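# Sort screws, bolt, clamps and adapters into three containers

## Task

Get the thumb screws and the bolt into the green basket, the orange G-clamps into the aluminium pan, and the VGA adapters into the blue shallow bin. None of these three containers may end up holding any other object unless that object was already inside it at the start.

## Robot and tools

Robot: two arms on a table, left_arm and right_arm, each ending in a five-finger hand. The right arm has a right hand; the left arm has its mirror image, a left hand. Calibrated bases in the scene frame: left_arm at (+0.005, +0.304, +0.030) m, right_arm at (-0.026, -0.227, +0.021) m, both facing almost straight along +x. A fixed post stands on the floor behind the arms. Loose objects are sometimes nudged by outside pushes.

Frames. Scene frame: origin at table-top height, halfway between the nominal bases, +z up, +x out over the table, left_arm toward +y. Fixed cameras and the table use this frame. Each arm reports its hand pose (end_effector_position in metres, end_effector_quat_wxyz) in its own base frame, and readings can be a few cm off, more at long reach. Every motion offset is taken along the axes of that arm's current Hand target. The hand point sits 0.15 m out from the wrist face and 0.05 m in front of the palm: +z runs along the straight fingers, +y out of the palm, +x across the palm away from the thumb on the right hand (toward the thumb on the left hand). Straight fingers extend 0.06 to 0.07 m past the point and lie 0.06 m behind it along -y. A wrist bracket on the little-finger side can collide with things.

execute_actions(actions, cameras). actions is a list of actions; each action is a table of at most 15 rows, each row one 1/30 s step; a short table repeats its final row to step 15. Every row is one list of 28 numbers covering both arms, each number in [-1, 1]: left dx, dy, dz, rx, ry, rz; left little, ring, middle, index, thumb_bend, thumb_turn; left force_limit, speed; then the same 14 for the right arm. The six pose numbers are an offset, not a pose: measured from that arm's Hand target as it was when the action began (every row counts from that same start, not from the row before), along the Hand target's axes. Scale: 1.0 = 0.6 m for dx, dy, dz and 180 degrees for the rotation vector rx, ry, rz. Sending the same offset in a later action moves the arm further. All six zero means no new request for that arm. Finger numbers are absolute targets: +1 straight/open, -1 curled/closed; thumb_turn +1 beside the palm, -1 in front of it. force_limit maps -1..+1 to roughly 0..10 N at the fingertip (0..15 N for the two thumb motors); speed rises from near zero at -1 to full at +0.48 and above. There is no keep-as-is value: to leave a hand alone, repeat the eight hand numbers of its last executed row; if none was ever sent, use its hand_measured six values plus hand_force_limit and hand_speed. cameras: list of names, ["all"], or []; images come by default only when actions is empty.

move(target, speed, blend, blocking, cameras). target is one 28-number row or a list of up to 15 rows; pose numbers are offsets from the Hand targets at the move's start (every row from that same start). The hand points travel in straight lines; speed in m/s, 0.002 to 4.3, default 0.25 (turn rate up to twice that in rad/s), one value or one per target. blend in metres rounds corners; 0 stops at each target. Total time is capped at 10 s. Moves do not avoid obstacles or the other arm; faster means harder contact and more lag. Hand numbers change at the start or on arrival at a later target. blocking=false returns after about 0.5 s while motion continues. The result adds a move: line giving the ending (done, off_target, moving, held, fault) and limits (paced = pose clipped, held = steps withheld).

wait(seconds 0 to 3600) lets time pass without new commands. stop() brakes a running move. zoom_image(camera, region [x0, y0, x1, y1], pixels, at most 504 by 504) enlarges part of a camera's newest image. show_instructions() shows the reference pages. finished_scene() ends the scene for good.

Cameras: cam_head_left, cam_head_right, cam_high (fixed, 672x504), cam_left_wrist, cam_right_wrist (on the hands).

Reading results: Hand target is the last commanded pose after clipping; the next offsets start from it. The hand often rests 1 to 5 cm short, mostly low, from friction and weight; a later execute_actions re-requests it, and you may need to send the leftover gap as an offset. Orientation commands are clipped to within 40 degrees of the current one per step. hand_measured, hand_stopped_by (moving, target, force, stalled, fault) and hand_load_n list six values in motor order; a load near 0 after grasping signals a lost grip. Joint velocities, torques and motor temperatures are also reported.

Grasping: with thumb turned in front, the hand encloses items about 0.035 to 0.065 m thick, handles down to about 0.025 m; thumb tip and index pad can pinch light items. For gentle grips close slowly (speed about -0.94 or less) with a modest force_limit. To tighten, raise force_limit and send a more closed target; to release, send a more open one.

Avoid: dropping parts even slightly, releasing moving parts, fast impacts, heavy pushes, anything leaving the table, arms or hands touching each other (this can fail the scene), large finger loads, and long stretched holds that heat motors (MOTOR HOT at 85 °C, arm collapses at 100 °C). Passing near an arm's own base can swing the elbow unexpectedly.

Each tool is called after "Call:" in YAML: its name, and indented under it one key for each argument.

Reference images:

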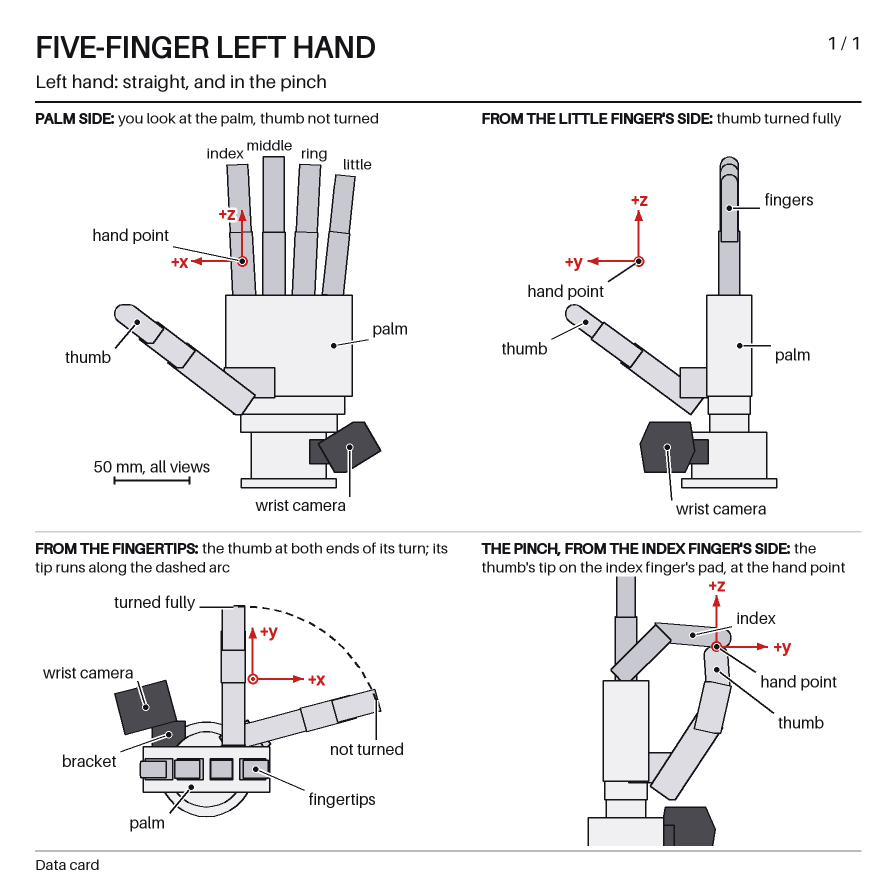

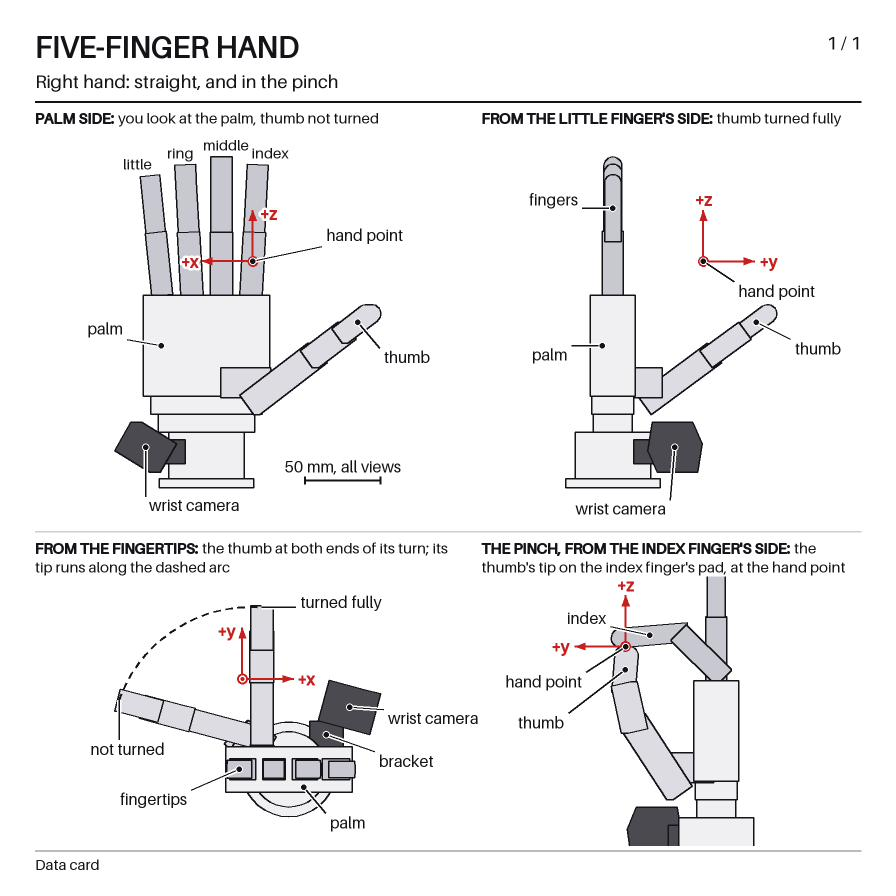

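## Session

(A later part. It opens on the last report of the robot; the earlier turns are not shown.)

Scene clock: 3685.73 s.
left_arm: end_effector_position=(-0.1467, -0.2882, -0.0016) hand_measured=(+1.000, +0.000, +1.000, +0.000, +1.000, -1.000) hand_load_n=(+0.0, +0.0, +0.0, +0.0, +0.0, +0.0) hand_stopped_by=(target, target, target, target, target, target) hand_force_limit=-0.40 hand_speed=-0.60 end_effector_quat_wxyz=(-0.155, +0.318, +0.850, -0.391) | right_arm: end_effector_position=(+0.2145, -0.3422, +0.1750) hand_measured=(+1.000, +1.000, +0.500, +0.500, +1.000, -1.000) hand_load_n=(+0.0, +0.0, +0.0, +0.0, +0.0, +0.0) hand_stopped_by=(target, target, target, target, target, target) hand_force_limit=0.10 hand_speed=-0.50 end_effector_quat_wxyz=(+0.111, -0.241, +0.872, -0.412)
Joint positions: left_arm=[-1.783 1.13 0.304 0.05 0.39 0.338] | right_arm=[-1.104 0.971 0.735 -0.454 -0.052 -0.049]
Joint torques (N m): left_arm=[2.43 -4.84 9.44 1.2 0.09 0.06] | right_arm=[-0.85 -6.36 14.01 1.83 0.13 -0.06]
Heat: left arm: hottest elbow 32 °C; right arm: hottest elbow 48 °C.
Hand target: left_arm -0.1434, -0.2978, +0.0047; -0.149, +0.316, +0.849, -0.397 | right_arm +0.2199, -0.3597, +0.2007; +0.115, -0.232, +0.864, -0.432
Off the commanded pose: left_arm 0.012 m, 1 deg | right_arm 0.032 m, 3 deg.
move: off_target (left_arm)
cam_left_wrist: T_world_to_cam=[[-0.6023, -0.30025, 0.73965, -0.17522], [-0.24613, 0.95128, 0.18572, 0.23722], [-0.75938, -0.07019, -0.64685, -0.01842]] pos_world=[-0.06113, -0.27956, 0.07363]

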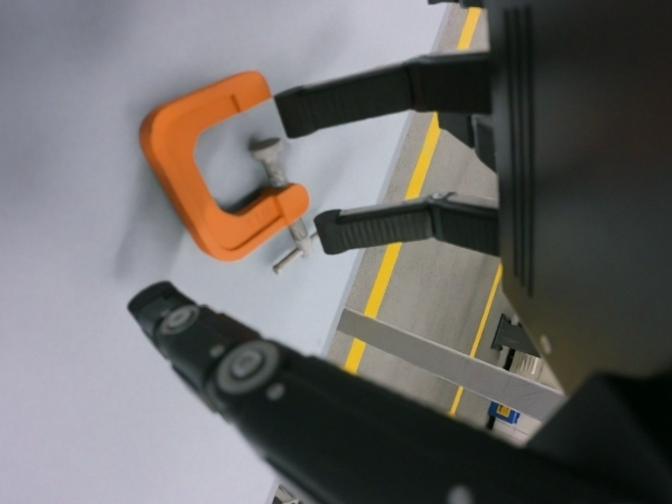

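Call:
move:
  target:
    - [-0.0255,-0.0202,-0.0148,0,0,0,1,0,1,0,1,-1,-0.4,-0.6,0,0,0,0,0,0,1,1,0.5,0.5,1,-1,0.1,-0.5]
    - [-0.0042,-0.0237,-0.0029,0,0,0,1,0,1,0,1,-1,-0.4,-0.6,0,0,0,0,0,0,1,1,0.5,0.5,1,-1,0.1,-0.5]
  speed: 0.06
  cameras: ["cam_left_wrist"]

Call:
zoom_image:
  camera: "cam_left_wrist"
  region: [120, 80, 400, 340]

Scene clock: 3715.60 s.
left_arm: end_effector_position=(-0.1396, -0.2926, +0.0061) hand_measured=(+1.000, +0.000, +1.000, +0.000, +1.000, -1.000) hand_load_n=(+0.0, +0.0, +0.0, +0.0, +0.0, +0.0) hand_stopped_by=(target, target, target, target, target, target) hand_force_limit=-0.40 hand_speed=-0.60 end_effector_quat_wxyz=(-0.148, +0.316, +0.856, -0.382) | right_arm: end_effector_position=(+0.2145, -0.3422, +0.1750) hand_measured=(+1.000, +1.000, +0.500, +0.500, +1.000, -1.000) hand_load_n=(+0.0, +0.0, +0.0, +0.0, +0.0, +0.0) hand_stopped_by=(target, target, target, target, target, target) hand_force_limit=0.10 hand_speed=-0.50 end_effector_quat_wxyz=(+0.111, -0.241, +0.872, -0.412)
Joint positions: left_arm=[-1.763 1.11 0.336 -0.028 0.388 0.357] | right_arm=[-1.104 0.971 0.735 -0.454 -0.052 -0.049]
Joint torques (N m): left_arm=[-0.56 -4.95 9.81 2.22 -0.01 -0.14] | right_arm=[-1.49 -6.07 14.06 1.76 0.06 -0.1]
Heat: left arm: hottest elbow 34 °C; right arm: hottest elbow 48 °C.
Hand target: left_arm -0.1466, -0.3054, +0.0168; -0.149, +0.315, +0.849, -0.397 | right_arm +0.2199, -0.3597, +0.2007; +0.115, -0.232, +0.864, -0.432
Off the commanded pose: left_arm 0.018 m, 2 deg | right_arm 0.032 m, 3 deg.
move: off_target (left_arm)
cam_left_wrist: T_world_to_cam=[[-0.6127, -0.31722, 0.72386, -0.18436], [-0.25773, 0.94604, 0.19643, 0.23847], [-0.74711, -0.06621, -0.6614, -0.00539]] pos_world=[-0.05552, -0.28444, 0.08304]

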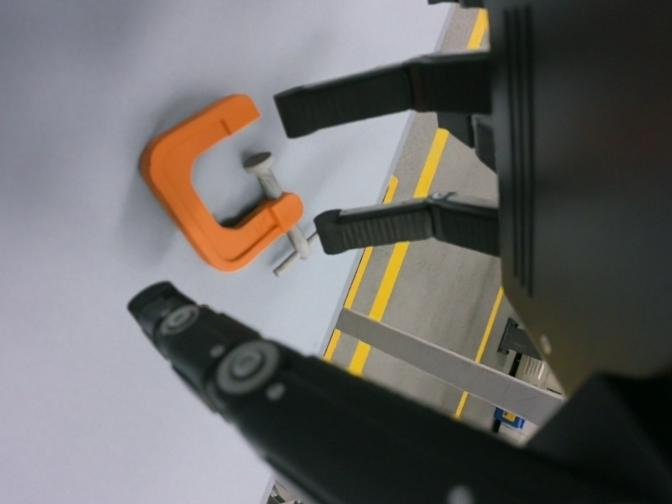

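Scaled by 1.800.

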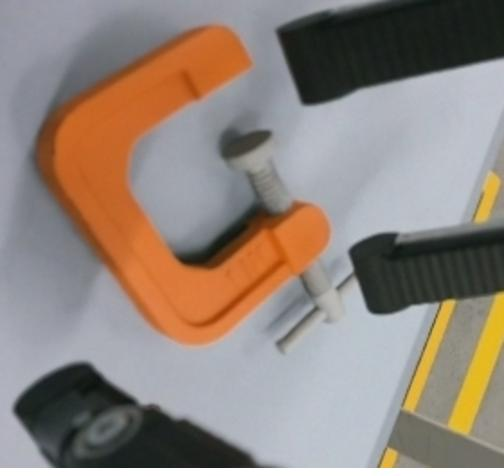

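Call:
move:
  target: [-0.0067,-0.0082,0.0097,0,-0.0235,-0.0196,1,0,1,0,1,-1,-0.4,-0.6,0,0,0,0,0,0,1,1,0.5,0.5,1,-1,0.1,-0.5]
  speed: 0.06
  cameras: ["cam_left_wrist"]

Call:
zoom_image:
  camera: "cam_left_wrist"
  region: [120, 80, 400, 340]

Scene clock: 3749.20 s.
left_arm: end_effector_position=(-0.1405, -0.3032, +0.0083) hand_measured=(+1.000, +0.000, +1.000, +0.000, +1.000, -1.000) hand_load_n=(+0.0, +0.0, +0.0, +0.0, +0.0, +0.0) hand_stopped_by=(target, target, target, target, target, target) hand_force_limit=-0.40 hand_speed=-0.60 end_effector_quat_wxyz=(-0.126, +0.275, +0.869, -0.391) | right_arm: end_effector_position=(+0.2145, -0.3422, +0.1750) hand_measured=(+1.000, +1.000, +0.500, +0.500, +1.000, -1.000) hand_load_n=(+0.0, +0.0, +0.0, +0.0, +0.0, +0.0) hand_stopped_by=(target, target, target, target, target, target) hand_force_limit=0.10 hand_speed=-0.50 end_effector_quat_wxyz=(+0.111, -0.241, +0.872, -0.412)
Joint positions: left_arm=[-1.794 1.11 0.336 0.01 0.293 0.264] | right_arm=[-1.104 0.971 0.735 -0.454 -0.052 -0.049]
Joint torques (N m): left_arm=[-1.26 -5.13 9.76 2.29 -0.06 -0.18] | right_arm=[-0.44 -6.53 14.01 1.83 0.11 -0.1]
Heat: left arm: hottest elbow 35 °C; right arm: hottest elbow 49 °C.
Hand target: left_arm -0.1486, -0.3137, +0.0168; -0.130, +0.274, +0.863, -0.403 | right_arm +0.2199, -0.3597, +0.2007; +0.115, -0.232, +0.864, -0.432
Off the commanded pose: left_arm 0.016 m, 2 deg | right_arm 0.032 m, 3 deg.
move: off_target (left_arm)
cam_left_wrist: T_world_to_cam=[[-0.58096, -0.37075, 0.72459, -0.20159], [-0.35057, 0.91741, 0.18833, 0.2263], [-0.73457, -0.14461, -0.66295, -0.02733]] pos_world=[-0.05786, -0.2863, 0.08533]

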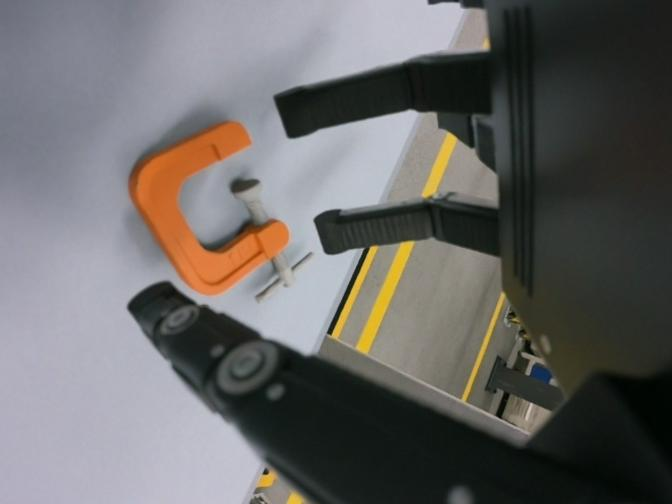

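Scaled by 1.800.

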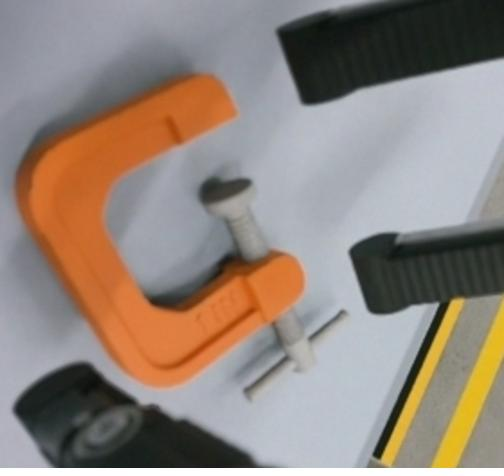

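Call:
move:
  target: [0.0085,-0.0011,0.0013,0,0,0,1,0,1,0,1,-1,-0.4,-0.6,0,0,0,0,0,0,1,1,0.5,0.5,1,-1,0.1,-0.5]
  speed: 0.06
  cameras: ["cam_left_wrist"]

Call:
zoom_image:
  camera: "cam_left_wrist"
  region: [120, 80, 400, 340]

Scene clock: 3774.93 s.
left_arm: end_effector_position=(-0.1458, -0.3020, +0.0085) hand_measured=(+1.000, +0.000, +1.000, +0.000, +1.000, -1.000) hand_load_n=(-0.5, +0.0, +0.0, +0.0, +0.0, +0.0) hand_stopped_by=(target, target, target, target, target, target) hand_force_limit=-0.40 hand_speed=-0.60 end_effector_quat_wxyz=(-0.126, +0.276, +0.869, -0.391) | right_arm: end_effector_position=(+0.2145, -0.3422, +0.1750) hand_measured=(+1.000, +1.000, +0.500, +0.500, +1.000, -1.000) hand_load_n=(+0.0, -0.5, +0.0, +0.0, +0.0, +0.0) hand_stopped_by=(target, target, target, target, target, target) hand_force_limit=0.10 hand_speed=-0.50 end_effector_quat_wxyz=(+0.111, -0.241, +0.872, -0.412)
Joint positions: left_arm=[-1.816 1.11 0.336 0.014 0.277 0.249] | right_arm=[-1.104 0.971 0.735 -0.454 -0.052 -0.049]
Joint torques (N m): left_arm=[-0.44 -4.66 9.55 2.26 -0.07 -0.14] | right_arm=[-0.79 -6.24 14.05 1.84 0.1 -0.07]
Heat: left arm: hottest elbow 36 °C; right arm: hottest elbow 49 °C.
Hand target: left_arm -0.1532, -0.3116, +0.0168; -0.129, +0.274, +0.863, -0.403 | right_arm +0.2199, -0.3597, +0.2007; +0.115, -0.232, +0.864, -0.432
Off the commanded pose: left_arm 0.015 m, 2 deg | right_arm 0.032 m, 3 deg.
move: off_target (left_arm)
cam_left_wrist: T_world_to_cam=[[-0.5821, -0.36985, 0.72413, -0.20418], [-0.34923, 0.91796, 0.18813, 0.22366], [-0.73431, -0.14338, -0.6635, -0.03052]] pos_world=[-0.06316, -0.2852, 0.08553]

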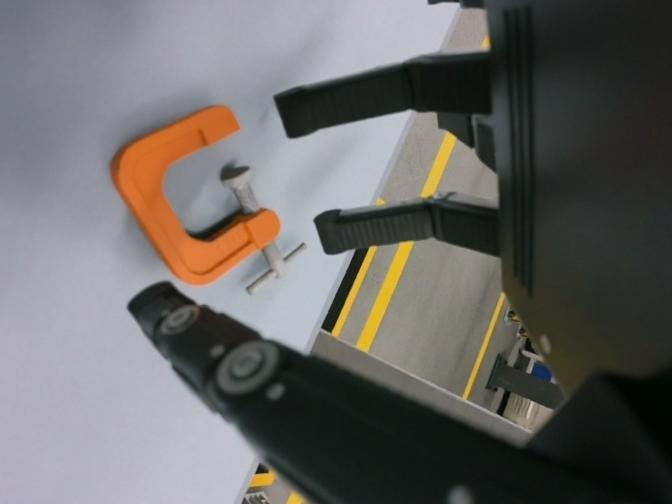

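Scaled by 1.800.

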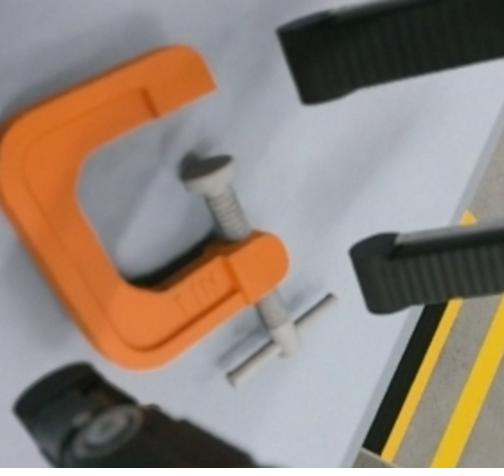

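Call:
move:
  target: [0.0068,0.0282,-0.0005,0,0,0,1,0,1,0,1,-1,-0.4,-0.6,0,0,0,0,0,0,1,1,0.5,0.5,1,-1,0.1,-0.5]
  speed: 0.05
  cameras: ["cam_left_wrist"]

Call:
zoom_image:
  camera: "cam_left_wrist"
  region: [120, 80, 400, 340]

Scene clock: 3800.37 s.
left_arm: end_effector_position=(-0.1458, -0.3024, +0.0066) hand_measured=(+1.000, +0.000, +1.000, +0.000, +1.000, -1.000) hand_load_n=(+0.0, +0.0, +0.0, +0.0, +0.0, +0.0) hand_stopped_by=(target, target, target, target, target, target) hand_force_limit=-0.40 hand_speed=-0.60 end_effector_quat_wxyz=(-0.125, +0.276, +0.863, -0.404) | right_arm: end_effector_position=(+0.2145, -0.3422, +0.1750) hand_measured=(+1.000, +1.000, +0.500, +0.500, +1.000, -1.000) hand_load_n=(+0.0, +0.0, +0.0, +0.0, +0.0, +0.0) hand_stopped_by=(target, target, target, target, target, target) hand_force_limit=0.10 hand_speed=-0.50 end_effector_quat_wxyz=(+0.111, -0.241, +0.872, -0.412)
Joint positions: left_arm=[-1.816 1.11 0.315 0.064 0.277 0.249] | right_arm=[-1.104 0.971 0.735 -0.454 -0.052 -0.049]
Joint torques (N m): left_arm=[-0.73 -4.19 7.36 2.45 -0.03 -0.15] | right_arm=[-0.67 -5.95 14.11 1.84 0.08 -0.05]
Heat: left arm: hottest elbow 36 °C; right arm: hottest elbow 49 °C.
Hand target: left_arm -0.1502, -0.3002, +0.0040; -0.129, +0.274, +0.863, -0.403 | right_arm +0.2199, -0.3597, +0.2007; +0.115, -0.232, +0.864, -0.432
Off the commanded pose: left_arm 0.006 m, 1 deg | right_arm 0.032 m, 3 deg.
move: done
cam_left_wrist: T_world_to_cam=[[-0.5769, -0.35025, 0.73791, -0.19651], [-0.34853, 0.92258, 0.16543, 0.22594], [-0.73873, -0.16174, -0.65431, -0.0381]] pos_world=[-0.06277, -0.28344, 0.0827]

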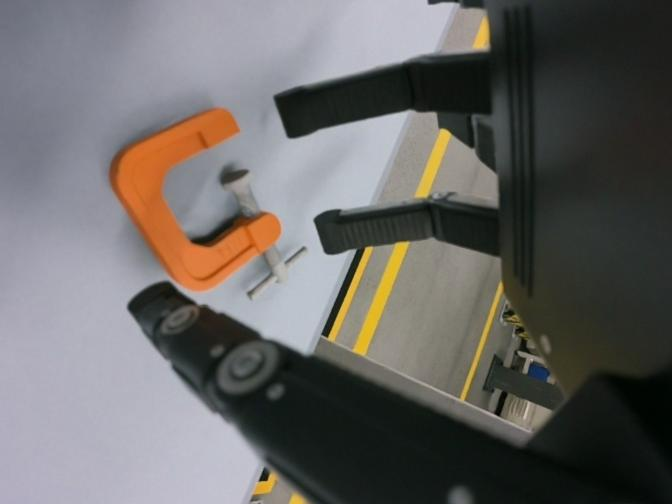

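Scaled by 1.800.

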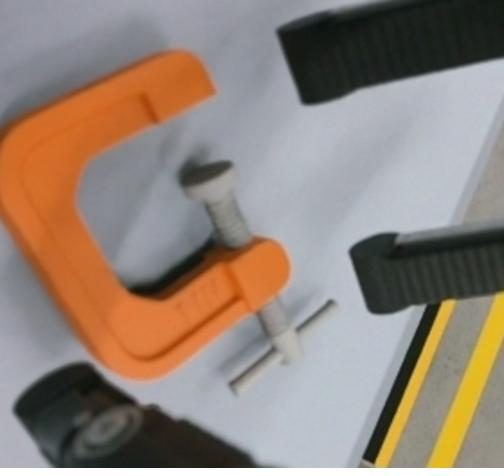

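Call:
move:
  target: [0,0.0153,0.0129,0,0,0,1,0,1,0,1,-1,-0.4,-0.6,0,0,0,0,0,0,1,1,0.5,0.5,1,-1,0.1,-0.5]
  speed: 0.05
  cameras: ["cam_left_wrist"]

Call:
zoom_image:
  camera: "cam_left_wrist"
  region: [120, 80, 400, 340]

Scene clock: 3808.53 s.
left_arm: end_effector_position=(-0.1458, -0.3025, -0.0060) hand_measured=(+1.000, +0.000, +1.000, +0.000, +1.000, -1.000) hand_load_n=(+0.0, +0.0, +0.0, +0.0, +0.5, +0.0) hand_stopped_by=(target, target, target, target, target, target) hand_force_limit=-0.40 hand_speed=-0.60 end_effector_quat_wxyz=(-0.125, +0.276, +0.864, -0.403) | right_arm: end_effector_position=(+0.2145, -0.3422, +0.1750) hand_measured=(+1.000, +1.000, +0.500, +0.500, +1.000, -1.000) hand_load_n=(+0.0, +0.0, +0.0, +0.0, +0.0, +0.0) hand_stopped_by=(target, target, target, target, target, target) hand_force_limit=0.10 hand_speed=-0.50 end_effector_quat_wxyz=(+0.111, -0.241, +0.872, -0.412)
Joint positions: left_arm=[-1.816 1.162 0.299 0.13 0.276 0.249] | right_arm=[-1.104 0.971 0.735 -0.454 -0.052 -0.049]
Joint torques (N m): left_arm=[-0.38 -5.07 6.87 2.44 -0.08 -0.09] | right_arm=[-0.73 -6.36 14.16 1.84 0.12 -0.09]
Heat: left arm: hottest elbow 35 °C; right arm: hottest elbow 49 °C.
Hand target: left_arm -0.1502, -0.3001, -0.0081; -0.129, +0.274, +0.863, -0.403 | right_arm +0.2199, -0.3597, +0.2007; +0.115, -0.232, +0.864, -0.432
Off the commanded pose: left_arm 0.005 m, 1 deg | right_arm 0.032 m, 3 deg.
move: done
cam_left_wrist: T_world_to_cam=[[-0.57736, -0.35172, 0.73685, -0.18765], [-0.3489, 0.9222, 0.16681, 0.22798], [-0.7382, -0.16077, -0.65515, -0.04601]] pos_world=[-0.06277, -0.28363, 0.0701]

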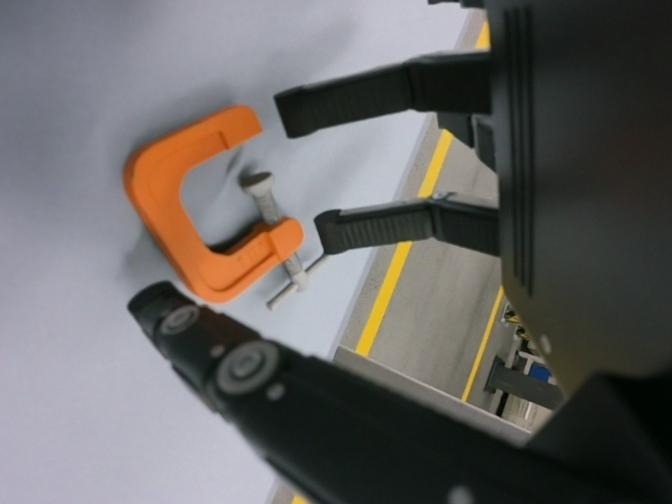

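Scaled by 1.800.

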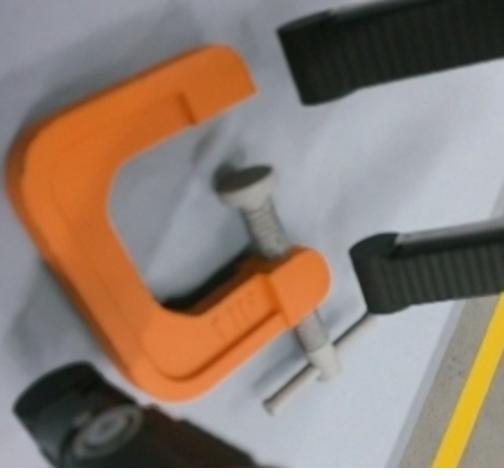

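Call:
move:
  target: [0.0015,0.0105,0.0042,0,0,0,1,-0.03,1,-0.03,1,-1,-0.4,-0.9,0,0,0,0,0,0,1,1,0.5,0.5,1,-1,0.1,-0.5]
  speed: 0.05
  cameras: ["cam_left_wrist"]

Call:
zoom_image:
  camera: "cam_left_wrist"
  region: [120, 80, 400, 340]

Scene clock: 3827.33 s.
left_arm: end_effector_position=(-0.1456, -0.3010, -0.0114) hand_measured=(+1.000, -0.030, +1.000, -0.030, +1.000, -1.000) hand_load_n=(+0.0, +0.0, +0.0, +0.0, +0.0, +0.0) hand_stopped_by=(target, target, target, target, target, target) hand_force_limit=-0.40 hand_speed=-0.90 end_effector_quat_wxyz=(-0.125, +0.276, +0.863, -0.405) | right_arm: end_effector_position=(+0.2145, -0.3422, +0.1750) hand_measured=(+1.000, +1.000, +0.500, +0.500, +1.000, -1.000) hand_load_n=(+0.0, +0.0, +0.0, +0.0, +0.0, +0.0) hand_stopped_by=(target, target, target, target, target, target) hand_force_limit=0.10 hand_speed=-0.50 end_effector_quat_wxyz=(+0.111, -0.241, +0.872, -0.412)
Joint positions: left_arm=[-1.817 1.18 0.287 0.164 0.276 0.249] | right_arm=[-1.104 0.971 0.735 -0.454 -0.052 -0.049]
Joint torques (N m): left_arm=[-0.32 -3.96 6.39 2.39 -0.04 -0.11] | right_arm=[-0.67 -6.24 14.08 2.06 0.11 -0.11]
Heat: left arm: hottest elbow 34 °C; right arm: hottest elbow 49 °C.
Hand target: left_arm -0.1498, -0.2979, -0.0145; -0.130, +0.274, +0.863, -0.403 | right_arm +0.2199, -0.3597, +0.2007; +0.115, -0.232, +0.864, -0.432
Off the commanded pose: left_arm 0.006 m, 1 deg | right_arm 0.032 m, 3 deg.
move: done
cam_left_wrist: T_world_to_cam=[[-0.57654, -0.34932, 0.73864, -0.18214], [-0.34858, 0.92276, 0.16431, 0.22779], [-0.73898, -0.16275, -0.65377, -0.04988]] pos_world=[-0.06247, -0.28194, 0.06449]

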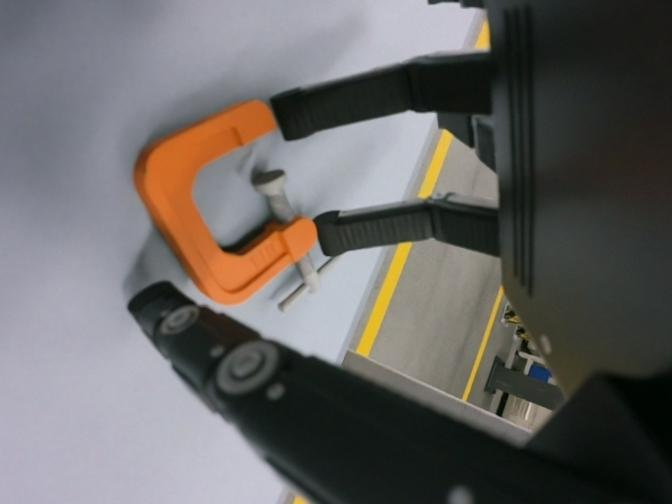

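Scaled by 1.800.

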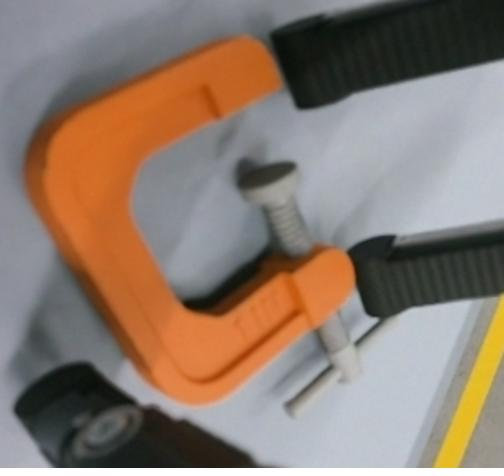

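Call:
move:
  target: [0,0,0,0,0,0,1,-0.045,1,-0.045,0.85,-1,0.1,-0.92,0,0,0,0,0,0,1,1,0.5,0.5,1,-1,0.1,-0.5]
  speed: 0.05

Call:
move:
  target: [0,0,0,0,0,0,1,-0.045,1,-0.045,0.65,-1,0.0,-0.94,0,0,0,0,0,0,1,1,0.5,0.5,1,-1,0.1,-0.5]
  speed: 0.05
  cameras: ["cam_left_wrist"]

Call:
zoom_image:
  camera: "cam_left_wrist"
  region: [120, 80, 400, 340]

Scene clock: 3856.27 s.
left_arm: end_effector_position=(-0.1456, -0.3010, -0.0114) hand_measured=(+1.000, -0.044, +1.000, -0.044, +0.850, -1.000) hand_load_n=(+0.0, +0.5, +0.0, +0.0, +0.0, +0.0) hand_stopped_by=(target, target, target, target, target, target) hand_force_limit=0.10 hand_speed=-0.92 end_effector_quat_wxyz=(-0.125, +0.276, +0.863, -0.405) | right_arm: end_effector_position=(+0.2145, -0.3422, +0.1750) hand_measured=(+1.000, +1.000, +0.500, +0.500, +1.000, -1.000) hand_load_n=(+0.0, +0.0, +0.0, +0.0, +0.0, +0.0) hand_stopped_by=(target, target, target, target, target, target) hand_force_limit=0.10 hand_speed=-0.50 end_effector_quat_wxyz=(+0.111, -0.241, +0.872, -0.412)
Joint positions: left_arm=[-1.817 1.18 0.287 0.164 0.276 0.249] | right_arm=[-1.104 0.971 0.735 -0.454 -0.052 -0.049]
Joint torques (N m): left_arm=[-0.97 -4.54 6.58 2.41 -0.06 -0.14] | right_arm=[-0.32 -6.12 14.19 1.85 0.07 -0.08]
Heat: left arm: hottest elbow 34 °C; right arm: hottest elbow 49 °C.
Hand target: left_arm -0.1498, -0.2979, -0.0145; -0.130, +0.274, +0.863, -0.403 | right_arm +0.2199, -0.3597, +0.2007; +0.115, -0.232, +0.864, -0.432
Off the commanded pose: left_arm 0.006 m, 1 deg | right_arm 0.032 m, 3 deg.
move: done

Scene clock: 3858.33 s.
left_arm: end_effector_position=(-0.1456, -0.3010, -0.0114) hand_measured=(+1.000, -0.044, +1.000, -0.044, +0.692, -1.000) hand_load_n=(+0.0, +1.5, -0.5, +3.0, +7.0, +0.5) hand_stopped_by=(target, target, target, target, force, target) hand_force_limit=0.00 hand_speed=-0.94 end_effector_quat_wxyz=(-0.125, +0.275, +0.863, -0.405) | right_arm: end_effector_position=(+0.2145, -0.3422, +0.1750) hand_measured=(+1.000, +1.000, +0.500, +0.500, +1.000, -1.000) hand_load_n=(+0.0, +0.0, +0.0, +0.0, +0.0, +0.0) hand_stopped_by=(target, target, target, target, target, target) hand_force_limit=0.10 hand_speed=-0.50 end_effector_quat_wxyz=(+0.111, -0.241, +0.872, -0.412)
Joint positions: left_arm=[-1.817 1.18 0.287 0.164 0.276 0.248] | right_arm=[-1.104 0.971 0.735 -0.454 -0.052 -0.049]
Joint torques (N m): left_arm=[-0.79 -4.54 6.48 2.33 -0.02 -0.11] | right_arm=[-0.79 -6.12 14.22 1.84 0.07 -0.06]
Heat: left arm: hottest elbow 34 °C; right arm: hottest elbow 49 °C.
Hand target: left_arm -0.1498, -0.2979, -0.0145; -0.130, +0.274, +0.863, -0.403 | right_arm +0.2199, -0.3597, +0.2007; +0.115, -0.232, +0.864, -0.432
Off the commanded pose: left_arm 0.006 m, 1 deg | right_arm 0.032 m, 3 deg.
move: done
cam_left_wrist: T_world_to_cam=[[-0.57612, -0.34995, 0.73867, -0.18224], [-0.34927, 0.92245, 0.16461, 0.22767], [-0.73899, -0.16316, -0.65366, -0.04993]] pos_world=[-0.06237, -0.28194, 0.06449]

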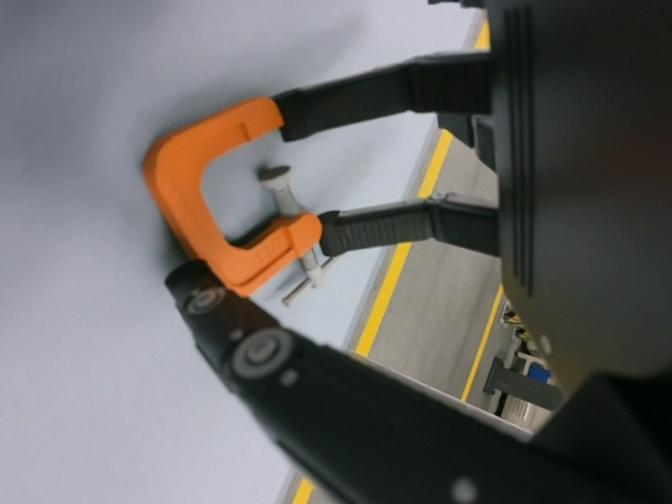

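Scaled by 1.800.

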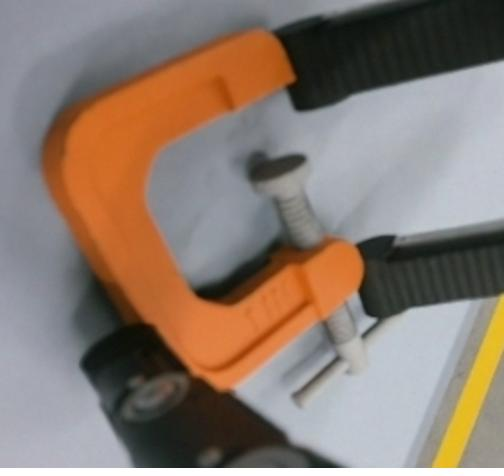

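Call:
move:
  target: [0,0,0,0,0,0,1,-0.065,1,-0.055,0.65,-1,0.1,-0.94,0,0,0,0,0,0,1,1,0.5,0.5,1,-1,0.1,-0.5]
  speed: 0.05

Scene clock: 3868.97 s.
left_arm: end_effector_position=(-0.1457, -0.3015, -0.0111) hand_measured=(+1.000, -0.064, +1.000, -0.052, +0.692, -1.000) hand_load_n=(+0.0, +3.5, +0.0, +4.0, +8.0, +1.5) hand_stopped_by=(target, target, target, target, force, target) hand_force_limit=0.10 hand_speed=-0.94 end_effector_quat_wxyz=(-0.125, +0.275, +0.863, -0.406) | right_arm: end_effector_position=(+0.2145, -0.3422, +0.1750) hand_measured=(+1.000, +1.000, +0.500, +0.500, +1.000, -1.000) hand_load_n=(+0.0, +0.0, +0.0, +0.0, +0.0, +0.0) hand_stopped_by=(target, target, target, target, target, target) hand_force_limit=0.10 hand_speed=-0.50 end_effector_quat_wxyz=(+0.111, -0.241, +0.872, -0.412)
Joint positions: left_arm=[-1.817 1.18 0.287 0.166 0.276 0.248] | right_arm=[-1.104 0.971 0.735 -0.454 -0.052 -0.049]
Joint torques (N m): left_arm=[-0.79 -4.31 6.58 2.28 0 -0.14] | right_arm=[-0.56 -6.65 14.01 1.88 0.09 -0.04]
Heat: left arm: hottest elbow 34 °C; right arm: hottest elbow 49 °C.
Hand target: left_arm -0.1498, -0.2979, -0.0145; -0.130, +0.274, +0.863, -0.403 | right_arm +0.2199, -0.3597, +0.2007; +0.115, -0.232, +0.864, -0.432
Off the commanded pose: left_arm 0.006 m, 1 deg | right_arm 0.032 m, 3 deg.
move: done

Call:
move:
  target: [0,-0.0128,-0.0107,0.011,0,0,1,-0.065,1,-0.055,0.65,-1,0.1,-0.94,0,0,0,0,0,0,1,1,0.5,0.5,1,-1,0.1,-0.5]
  speed: 0.04
  cameras: ["cam_left_wrist"]

Scene clock: 3874.77 s.
left_arm: end_effector_position=(-0.1471, -0.2993, -0.0056) hand_measured=(+1.000, -0.064, +1.000, -0.054, +0.690, -1.000) hand_load_n=(+0.0, +0.0, +0.0, +0.0, +0.0, +0.0) hand_stopped_by=(target, target, target, target, force, target) hand_force_limit=0.10 hand_speed=-0.94 end_effector_quat_wxyz=(-0.129, +0.276, +0.858, -0.414) | right_arm: end_effector_position=(+0.2145, -0.3422, +0.1750) hand_measured=(+1.000, +1.000, +0.500, +0.500, +1.000, -1.000) hand_load_n=(+0.0, +0.0, +0.0, +0.0, +0.0, +0.0) hand_stopped_by=(target, target, target, target, target, target) hand_force_limit=0.10 hand_speed=-0.50 end_effector_quat_wxyz=(+0.111, -0.241, +0.872, -0.412)
Joint positions: left_arm=[-1.817 1.15 0.276 0.166 0.286 0.245] | right_arm=[-1.104 0.971 0.735 -0.454 -0.052 -0.049]
Joint torques (N m): left_arm=[-0.26 -4.84 6.79 2.33 0.16 -0.14] | right_arm=[-0.21 -5.89 14.13 1.91 0.07 -0.09]
Heat: left arm: hottest elbow 34 °C; right arm: hottest elbow 49 °C.
Hand target: left_arm -0.1498, -0.2979, -0.0045; -0.134, +0.272, +0.856, -0.418 | right_arm +0.2199, -0.3597, +0.2007; +0.115, -0.232, +0.864, -0.432
Off the commanded pose: left_arm 0.003 m, 1 deg | right_arm 0.032 m, 3 deg.
move: done
cam_left_wrist: T_world_to_cam=[[-0.56797, -0.33337, 0.75251, -0.18064], [-0.3423, 0.92715, 0.15238, 0.2269], [-0.74849, -0.17104, -0.64071, -0.0507]] pos_world=[-0.06288, -0.27926, 0.06888]

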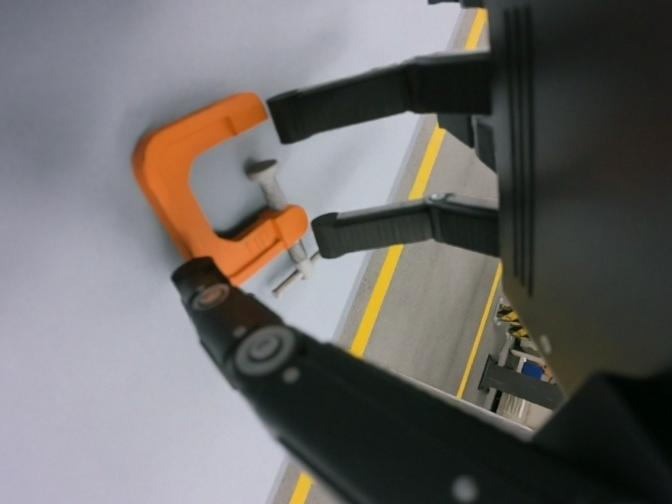

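Call:
move:
  target: [0,0,0,0,0,0,1,0,1,0,1,-1,-0.4,-0.6,0,0,0,0,0,0,1,1,0.5,0.5,1,-1,0.1,-0.5]
  speed: 0.05

Call:
move:
  target: [0,-0.0205,-0.0171,-0.011,0,0,1,0,1,0,1,-1,-0.4,-0.6,0,0,0,0,0,0,1,1,0.5,0.5,1,-1,0.1,-0.5]
  speed: 0.05
  cameras: ["cam_left_wrist"]

Call:
zoom_image:
  camera: "cam_left_wrist"
  region: [120, 80, 400, 340]

Scene clock: 3925.20 s.
left_arm: end_effector_position=(-0.1471, -0.2993, -0.0056) hand_measured=(+1.000, +0.000, +1.000, +0.000, +1.000, -1.000) hand_load_n=(+0.0, +0.0, +0.0, +0.0, +0.0, +0.0) hand_stopped_by=(target, target, target, target, target, target) hand_force_limit=-0.40 hand_speed=-0.60 end_effector_quat_wxyz=(-0.129, +0.276, +0.858, -0.414) | right_arm: end_effector_position=(+0.2145, -0.3422, +0.1750) hand_measured=(+1.000, +1.000, +0.500, +0.500, +1.000, -1.000) hand_load_n=(+0.0, +0.0, +0.0, +0.0, +0.0, +0.0) hand_stopped_by=(target, target, target, target, target, target) hand_force_limit=0.10 hand_speed=-0.50 end_effector_quat_wxyz=(+0.111, -0.241, +0.872, -0.412)
Joint positions: left_arm=[-1.817 1.15 0.276 0.166 0.286 0.245] | right_arm=[-1.104 0.971 0.735 -0.454 -0.052 -0.049]
Joint torques (N m): left_arm=[-0.56 -5.42 6.57 2.35 0.09 -0.14] | right_arm=[-0.97 -6.07 13.97 1.78 0.13 -0.09]
Heat: left arm: hottest elbow 33 °C; right arm: hottest elbow 49 °C.
Hand target: left_arm -0.1498, -0.2979, -0.0045; -0.134, +0.272, +0.856, -0.418 | right_arm +0.2199, -0.3597, +0.2007; +0.115, -0.232, +0.864, -0.432
Off the commanded pose: left_arm 0.003 m, 1 deg | right_arm 0.032 m, 3 deg.
move: done

Scene clock: 3926.00 s.
left_arm: end_effector_position=(-0.1417, -0.2839, -0.0026) hand_measured=(+1.000, +0.000, +1.000, +0.000, +1.000, -1.000) hand_load_n=(+0.0, +0.0, +0.0, +0.0, +0.0, +0.0) hand_stopped_by=(target, target, target, target, target, target) hand_force_limit=-0.40 hand_speed=-0.60 end_effector_quat_wxyz=(-0.127, +0.274, +0.869, -0.392) | right_arm: end_effector_position=(+0.2145, -0.3422, +0.1750) hand_measured=(+1.000, +1.000, +0.500, +0.500, +1.000, -1.000) hand_load_n=(+0.0, +0.0, +0.0, +0.0, +0.0, +0.0) hand_stopped_by=(target, target, target, target, target, target) hand_force_limit=0.10 hand_speed=-0.50 end_effector_quat_wxyz=(+0.111, -0.241, +0.872, -0.412)
Joint positions: left_arm=[-1.817 1.08 0.277 0.047 0.277 0.245] | right_arm=[-1.104 0.971 0.735 -0.454 -0.052 -0.049]
Joint torques (N m): left_arm=[0.26 -4.31 10.99 1.2 -0.05 -0.1] | right_arm=[-0.56 -6.07 14.12 1.88 0.12 -0.07]
Heat: left arm: hottest elbow 33 °C; right arm: hottest elbow 49 °C.
Hand target: left_arm -0.1494, -0.2976, +0.0116; -0.129, +0.274, +0.863, -0.403 | right_arm +0.2199, -0.3597, +0.2007; +0.115, -0.232, +0.864, -0.432
Off the commanded pose: left_arm 0.021 m, 1 deg | right_arm 0.032 m, 3 deg.
move: off_target (left_arm)
cam_left_wrist: T_world_to_cam=[[-0.57863, -0.37094, 0.72636, -0.18695], [-0.35098, 0.91716, 0.18878, 0.21003], [-0.73621, -0.1457, -0.66088, -0.03315]] pos_world=[-0.05886, -0.2668, 0.07423]

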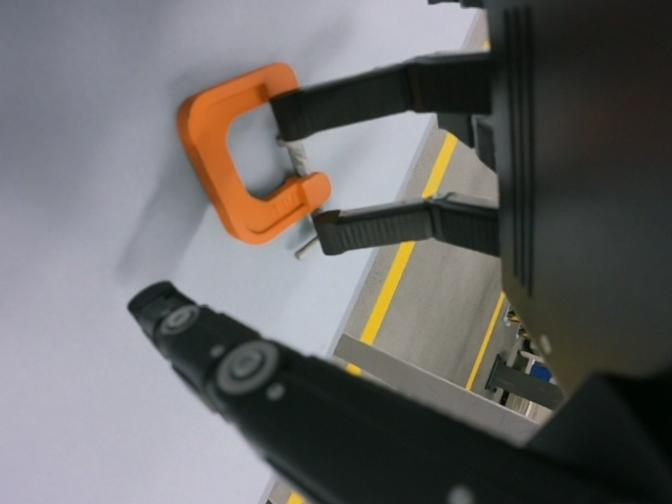

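Scaled by 1.800.

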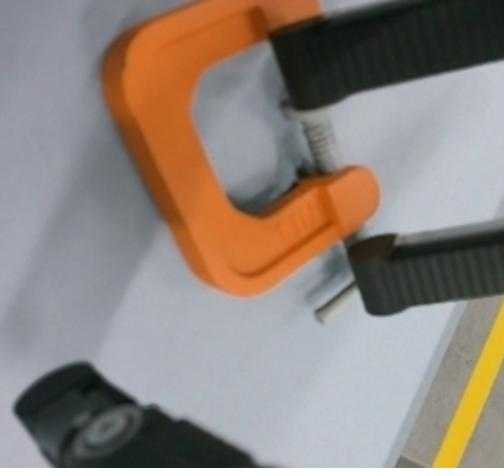

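Call:
move:
  target:
    - [0,-0.0236,-0.0197,0,0,0,1,0,1,0,1,-1,-0.4,-0.6,0,0,0,0,0,0,1,1,0.5,0.5,1,-1,0.1,-0.5]
    - [-0.0428,-0.0348,-0.0062,0,0.0051,0.0043,1,0,1,0,1,-1,-0.4,-0.6,0,0,0,0,0,0,1,1,0.5,0.5,1,-1,0.1,-0.5]
    - [-0.0117,-0.0257,0.0172,0,0.0051,0.0043,1,0,1,0,1,-1,-0.4,-0.6,0,0,0,0,0,0,1,1,0.5,0.5,1,-1,0.1,-0.5]
  speed: 0.06
  cameras: ["cam_left_wrist"]

Call:
zoom_image:
  camera: "cam_left_wrist"
  region: [120, 80, 400, 340]

Scene clock: 3960.17 s.
left_arm: end_effector_position=(-0.1481, -0.3103, +0.0133) hand_measured=(+1.000, +0.000, +1.000, +0.000, +1.000, -1.000) hand_load_n=(+0.0, +0.0, +0.0, +0.0, +0.0, +0.0) hand_stopped_by=(target, target, target, target, target, target) hand_force_limit=-0.40 hand_speed=-0.60 end_effector_quat_wxyz=(-0.130, +0.286, +0.863, -0.396) | right_arm: end_effector_position=(+0.2145, -0.3422, +0.1750) hand_measured=(+1.000, +1.000, +0.500, +0.500, +1.000, -1.000) hand_load_n=(+0.0, +0.0, +0.0, +0.0, +0.0, +0.0) hand_stopped_by=(target, target, target, target, target, target) hand_force_limit=0.10 hand_speed=-0.50 end_effector_quat_wxyz=(+0.111, -0.241, +0.872, -0.412)
Joint positions: left_arm=[-1.809 1.126 0.358 0.016 0.299 0.271] | right_arm=[-1.104 0.971 0.735 -0.454 -0.052 -0.049]
Joint torques (N m): left_arm=[-0.73 -4.84 8.92 2.37 -0.01 -0.17] | right_arm=[-0.73 -6.48 14.2 1.91 0.09 -0.06]
Heat: left arm: hottest elbow 35 °C; right arm: hottest elbow 49 °C.
Hand target: left_arm -0.1540, -0.3161, +0.0167; -0.134, +0.284, +0.860, -0.402 | right_arm +0.2199, -0.3597, +0.2007; +0.115, -0.232, +0.864, -0.432
Off the commanded pose: left_arm 0.009 m, 1 deg | right_arm 0.032 m, 3 deg.
move: done
cam_left_wrist: T_world_to_cam=[[-0.5877, -0.34688, 0.73095, -0.20587], [-0.32746, 0.92811, 0.17716, 0.2361], [-0.73985, -0.13524, -0.65904, -0.02859]] pos_world=[-0.06483, -0.2944, 0.08981]

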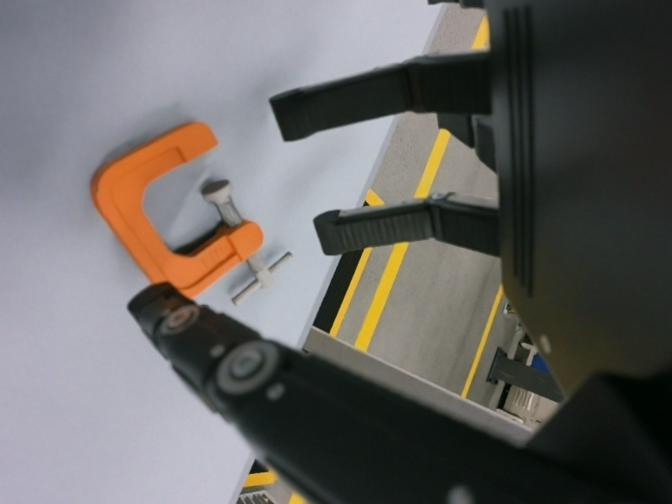

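Scaled by 1.800.

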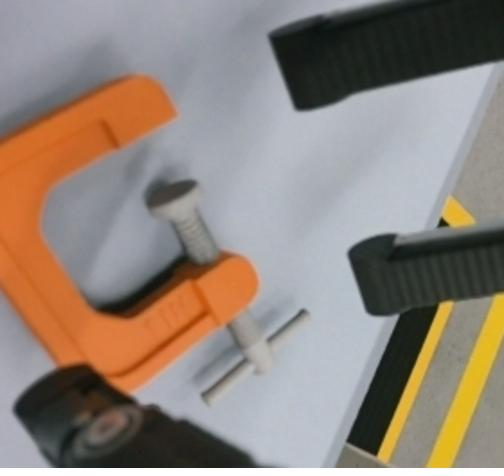

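Call:
move:
  target:
    - [0.0075,0.0279,-0.0002,0,0,0,1,0,1,0,1,-1,-0.4,-0.6,0,0,0,0,0,0,1,1,0.5,0.5,1,-1,0.1,-0.5]
    - [0.0075,0.0432,0.0127,0,0,0,1,0,1,0,1,-1,-0.4,-0.6,0,0,0,0,0,0,1,1,0.5,0.5,1,-1,0.1,-0.5]
  speed: 0.05
  cameras: ["cam_left_wrist"]

Call:
zoom_image:
  camera: "cam_left_wrist"
  region: [120, 80, 400, 340]

Scene clock: 3985.60 s.
left_arm: end_effector_position=(-0.1472, -0.3069, -0.0059) hand_measured=(+1.000, +0.000, +1.000, +0.000, +1.000, -1.000) hand_load_n=(+0.0, +0.0, +0.0, +0.0, +0.0, +0.0) hand_stopped_by=(target, target, target, target, target, target) hand_force_limit=-0.40 hand_speed=-0.60 end_effector_quat_wxyz=(-0.130, +0.285, +0.860, -0.402) | right_arm: end_effector_position=(+0.2145, -0.3422, +0.1750) hand_measured=(+1.000, +1.000, +0.500, +0.500, +1.000, -1.000) hand_load_n=(+0.0, +0.0, +0.0, +0.0, +0.0, +0.0) hand_stopped_by=(target, target, target, target, target, target) hand_force_limit=0.10 hand_speed=-0.50 end_effector_quat_wxyz=(+0.111, -0.241, +0.872, -0.412)
Joint positions: left_arm=[-1.809 1.184 0.315 0.13 0.299 0.27] | right_arm=[-1.104 0.971 0.735 -0.454 -0.052 -0.049]
Joint torques (N m): left_arm=[-0.67 -5.3 6.74 2.47 -0.03 -0.13] | right_arm=[-0.97 -6.42 14.15 1.77 0.1 -0.1]
Heat: left arm: hottest elbow 35 °C; right arm: hottest elbow 49 °C.
Hand target: left_arm -0.1513, -0.3047, -0.0081; -0.134, +0.283, +0.860, -0.402 | right_arm +0.2199, -0.3597, +0.2007; +0.115, -0.232, +0.864, -0.432
Off the commanded pose: left_arm 0.005 m, 1 deg | right_arm 0.032 m, 3 deg.
move: done
cam_left_wrist: T_world_to_cam=[[-0.58482, -0.33839, 0.73721, -0.18713], [-0.32815, 0.92984, 0.1665, 0.23698], [-0.74182, -0.14454, -0.65483, -0.04322]] pos_world=[-0.06373, -0.28992, 0.0702]

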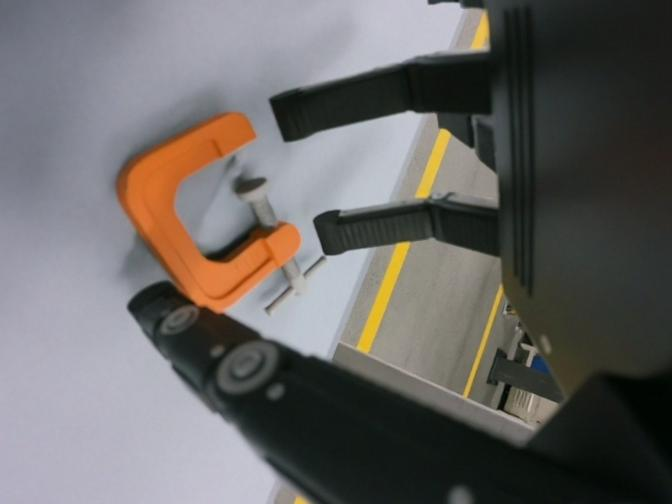

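Scaled by 1.800.

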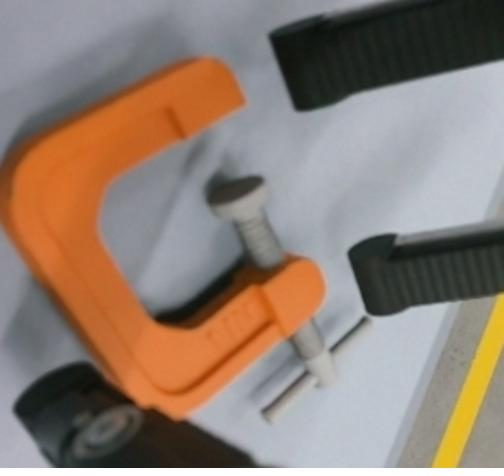

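Call:
move:
  target: [0.0009,0.0103,0.0061,0,0,0,1,-0.05,1,-0.05,1,-1,-0.4,-0.9,0,0,0,0,0,0,1,1,0.5,0.5,1,-1,0.1,-0.5]
  speed: 0.05
  cameras: ["cam_left_wrist"]

Call:
zoom_image:
  camera: "cam_left_wrist"
  region: [120, 80, 400, 340]

Scene clock: 3997.83 s.
left_arm: end_effector_position=(-0.1471, -0.3064, -0.0121) hand_measured=(+1.000, -0.050, +1.000, -0.050, +1.000, -1.000) hand_load_n=(+0.0, +0.0, +0.0, +0.0, +0.0, +0.0) hand_stopped_by=(target, target, target, target, target, target) hand_force_limit=-0.40 hand_speed=-0.90 end_effector_quat_wxyz=(-0.130, +0.285, +0.860, -0.403) | right_arm: end_effector_position=(+0.2145, -0.3422, +0.1750) hand_measured=(+1.000, +1.000, +0.500, +0.500, +1.000, -1.000) hand_load_n=(+0.0, +0.0, +0.0, +0.0, +0.0, +0.0) hand_stopped_by=(target, target, target, target, target, target) hand_force_limit=0.10 hand_speed=-0.50 end_effector_quat_wxyz=(+0.111, -0.241, +0.872, -0.412)
Joint positions: left_arm=[-1.809 1.208 0.304 0.168 0.299 0.27] | right_arm=[-1.104 0.971 0.735 -0.454 -0.052 -0.049]
Joint torques (N m): left_arm=[-0.73 -4.84 6.49 2.32 -0.03 -0.13] | right_arm=[-0.62 -6.01 14.13 1.94 0.11 -0.08]
Heat: left arm: hottest elbow 34 °C; right arm: hottest elbow 49 °C.
Hand target: left_arm -0.1510, -0.3034, -0.0152; -0.134, +0.284, +0.860, -0.402 | right_arm +0.2199, -0.3597, +0.2007; +0.115, -0.232, +0.864, -0.432
Off the commanded pose: left_arm 0.006 m, 1 deg | right_arm 0.032 m, 3 deg.
move: done
cam_left_wrist: T_world_to_cam=[[-0.58437, -0.33644, 0.73846, -0.18158], [-0.328, 0.93028, 0.16427, 0.23763], [-0.74225, -0.14622, -0.65398, -0.04765]] pos_world=[-0.06354, -0.28913, 0.06389]

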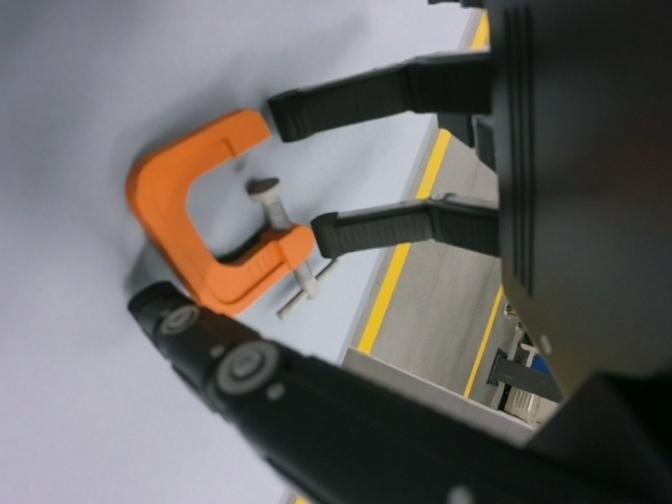

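Scaled by 1.800.

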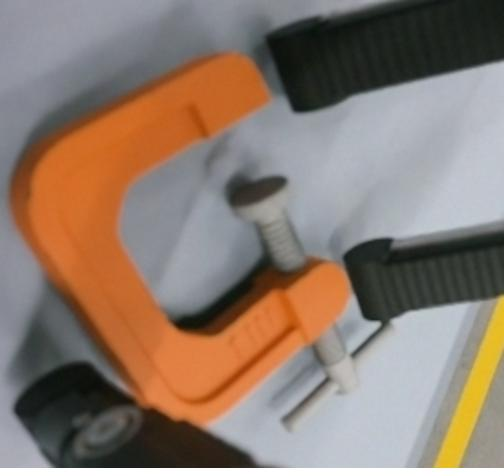

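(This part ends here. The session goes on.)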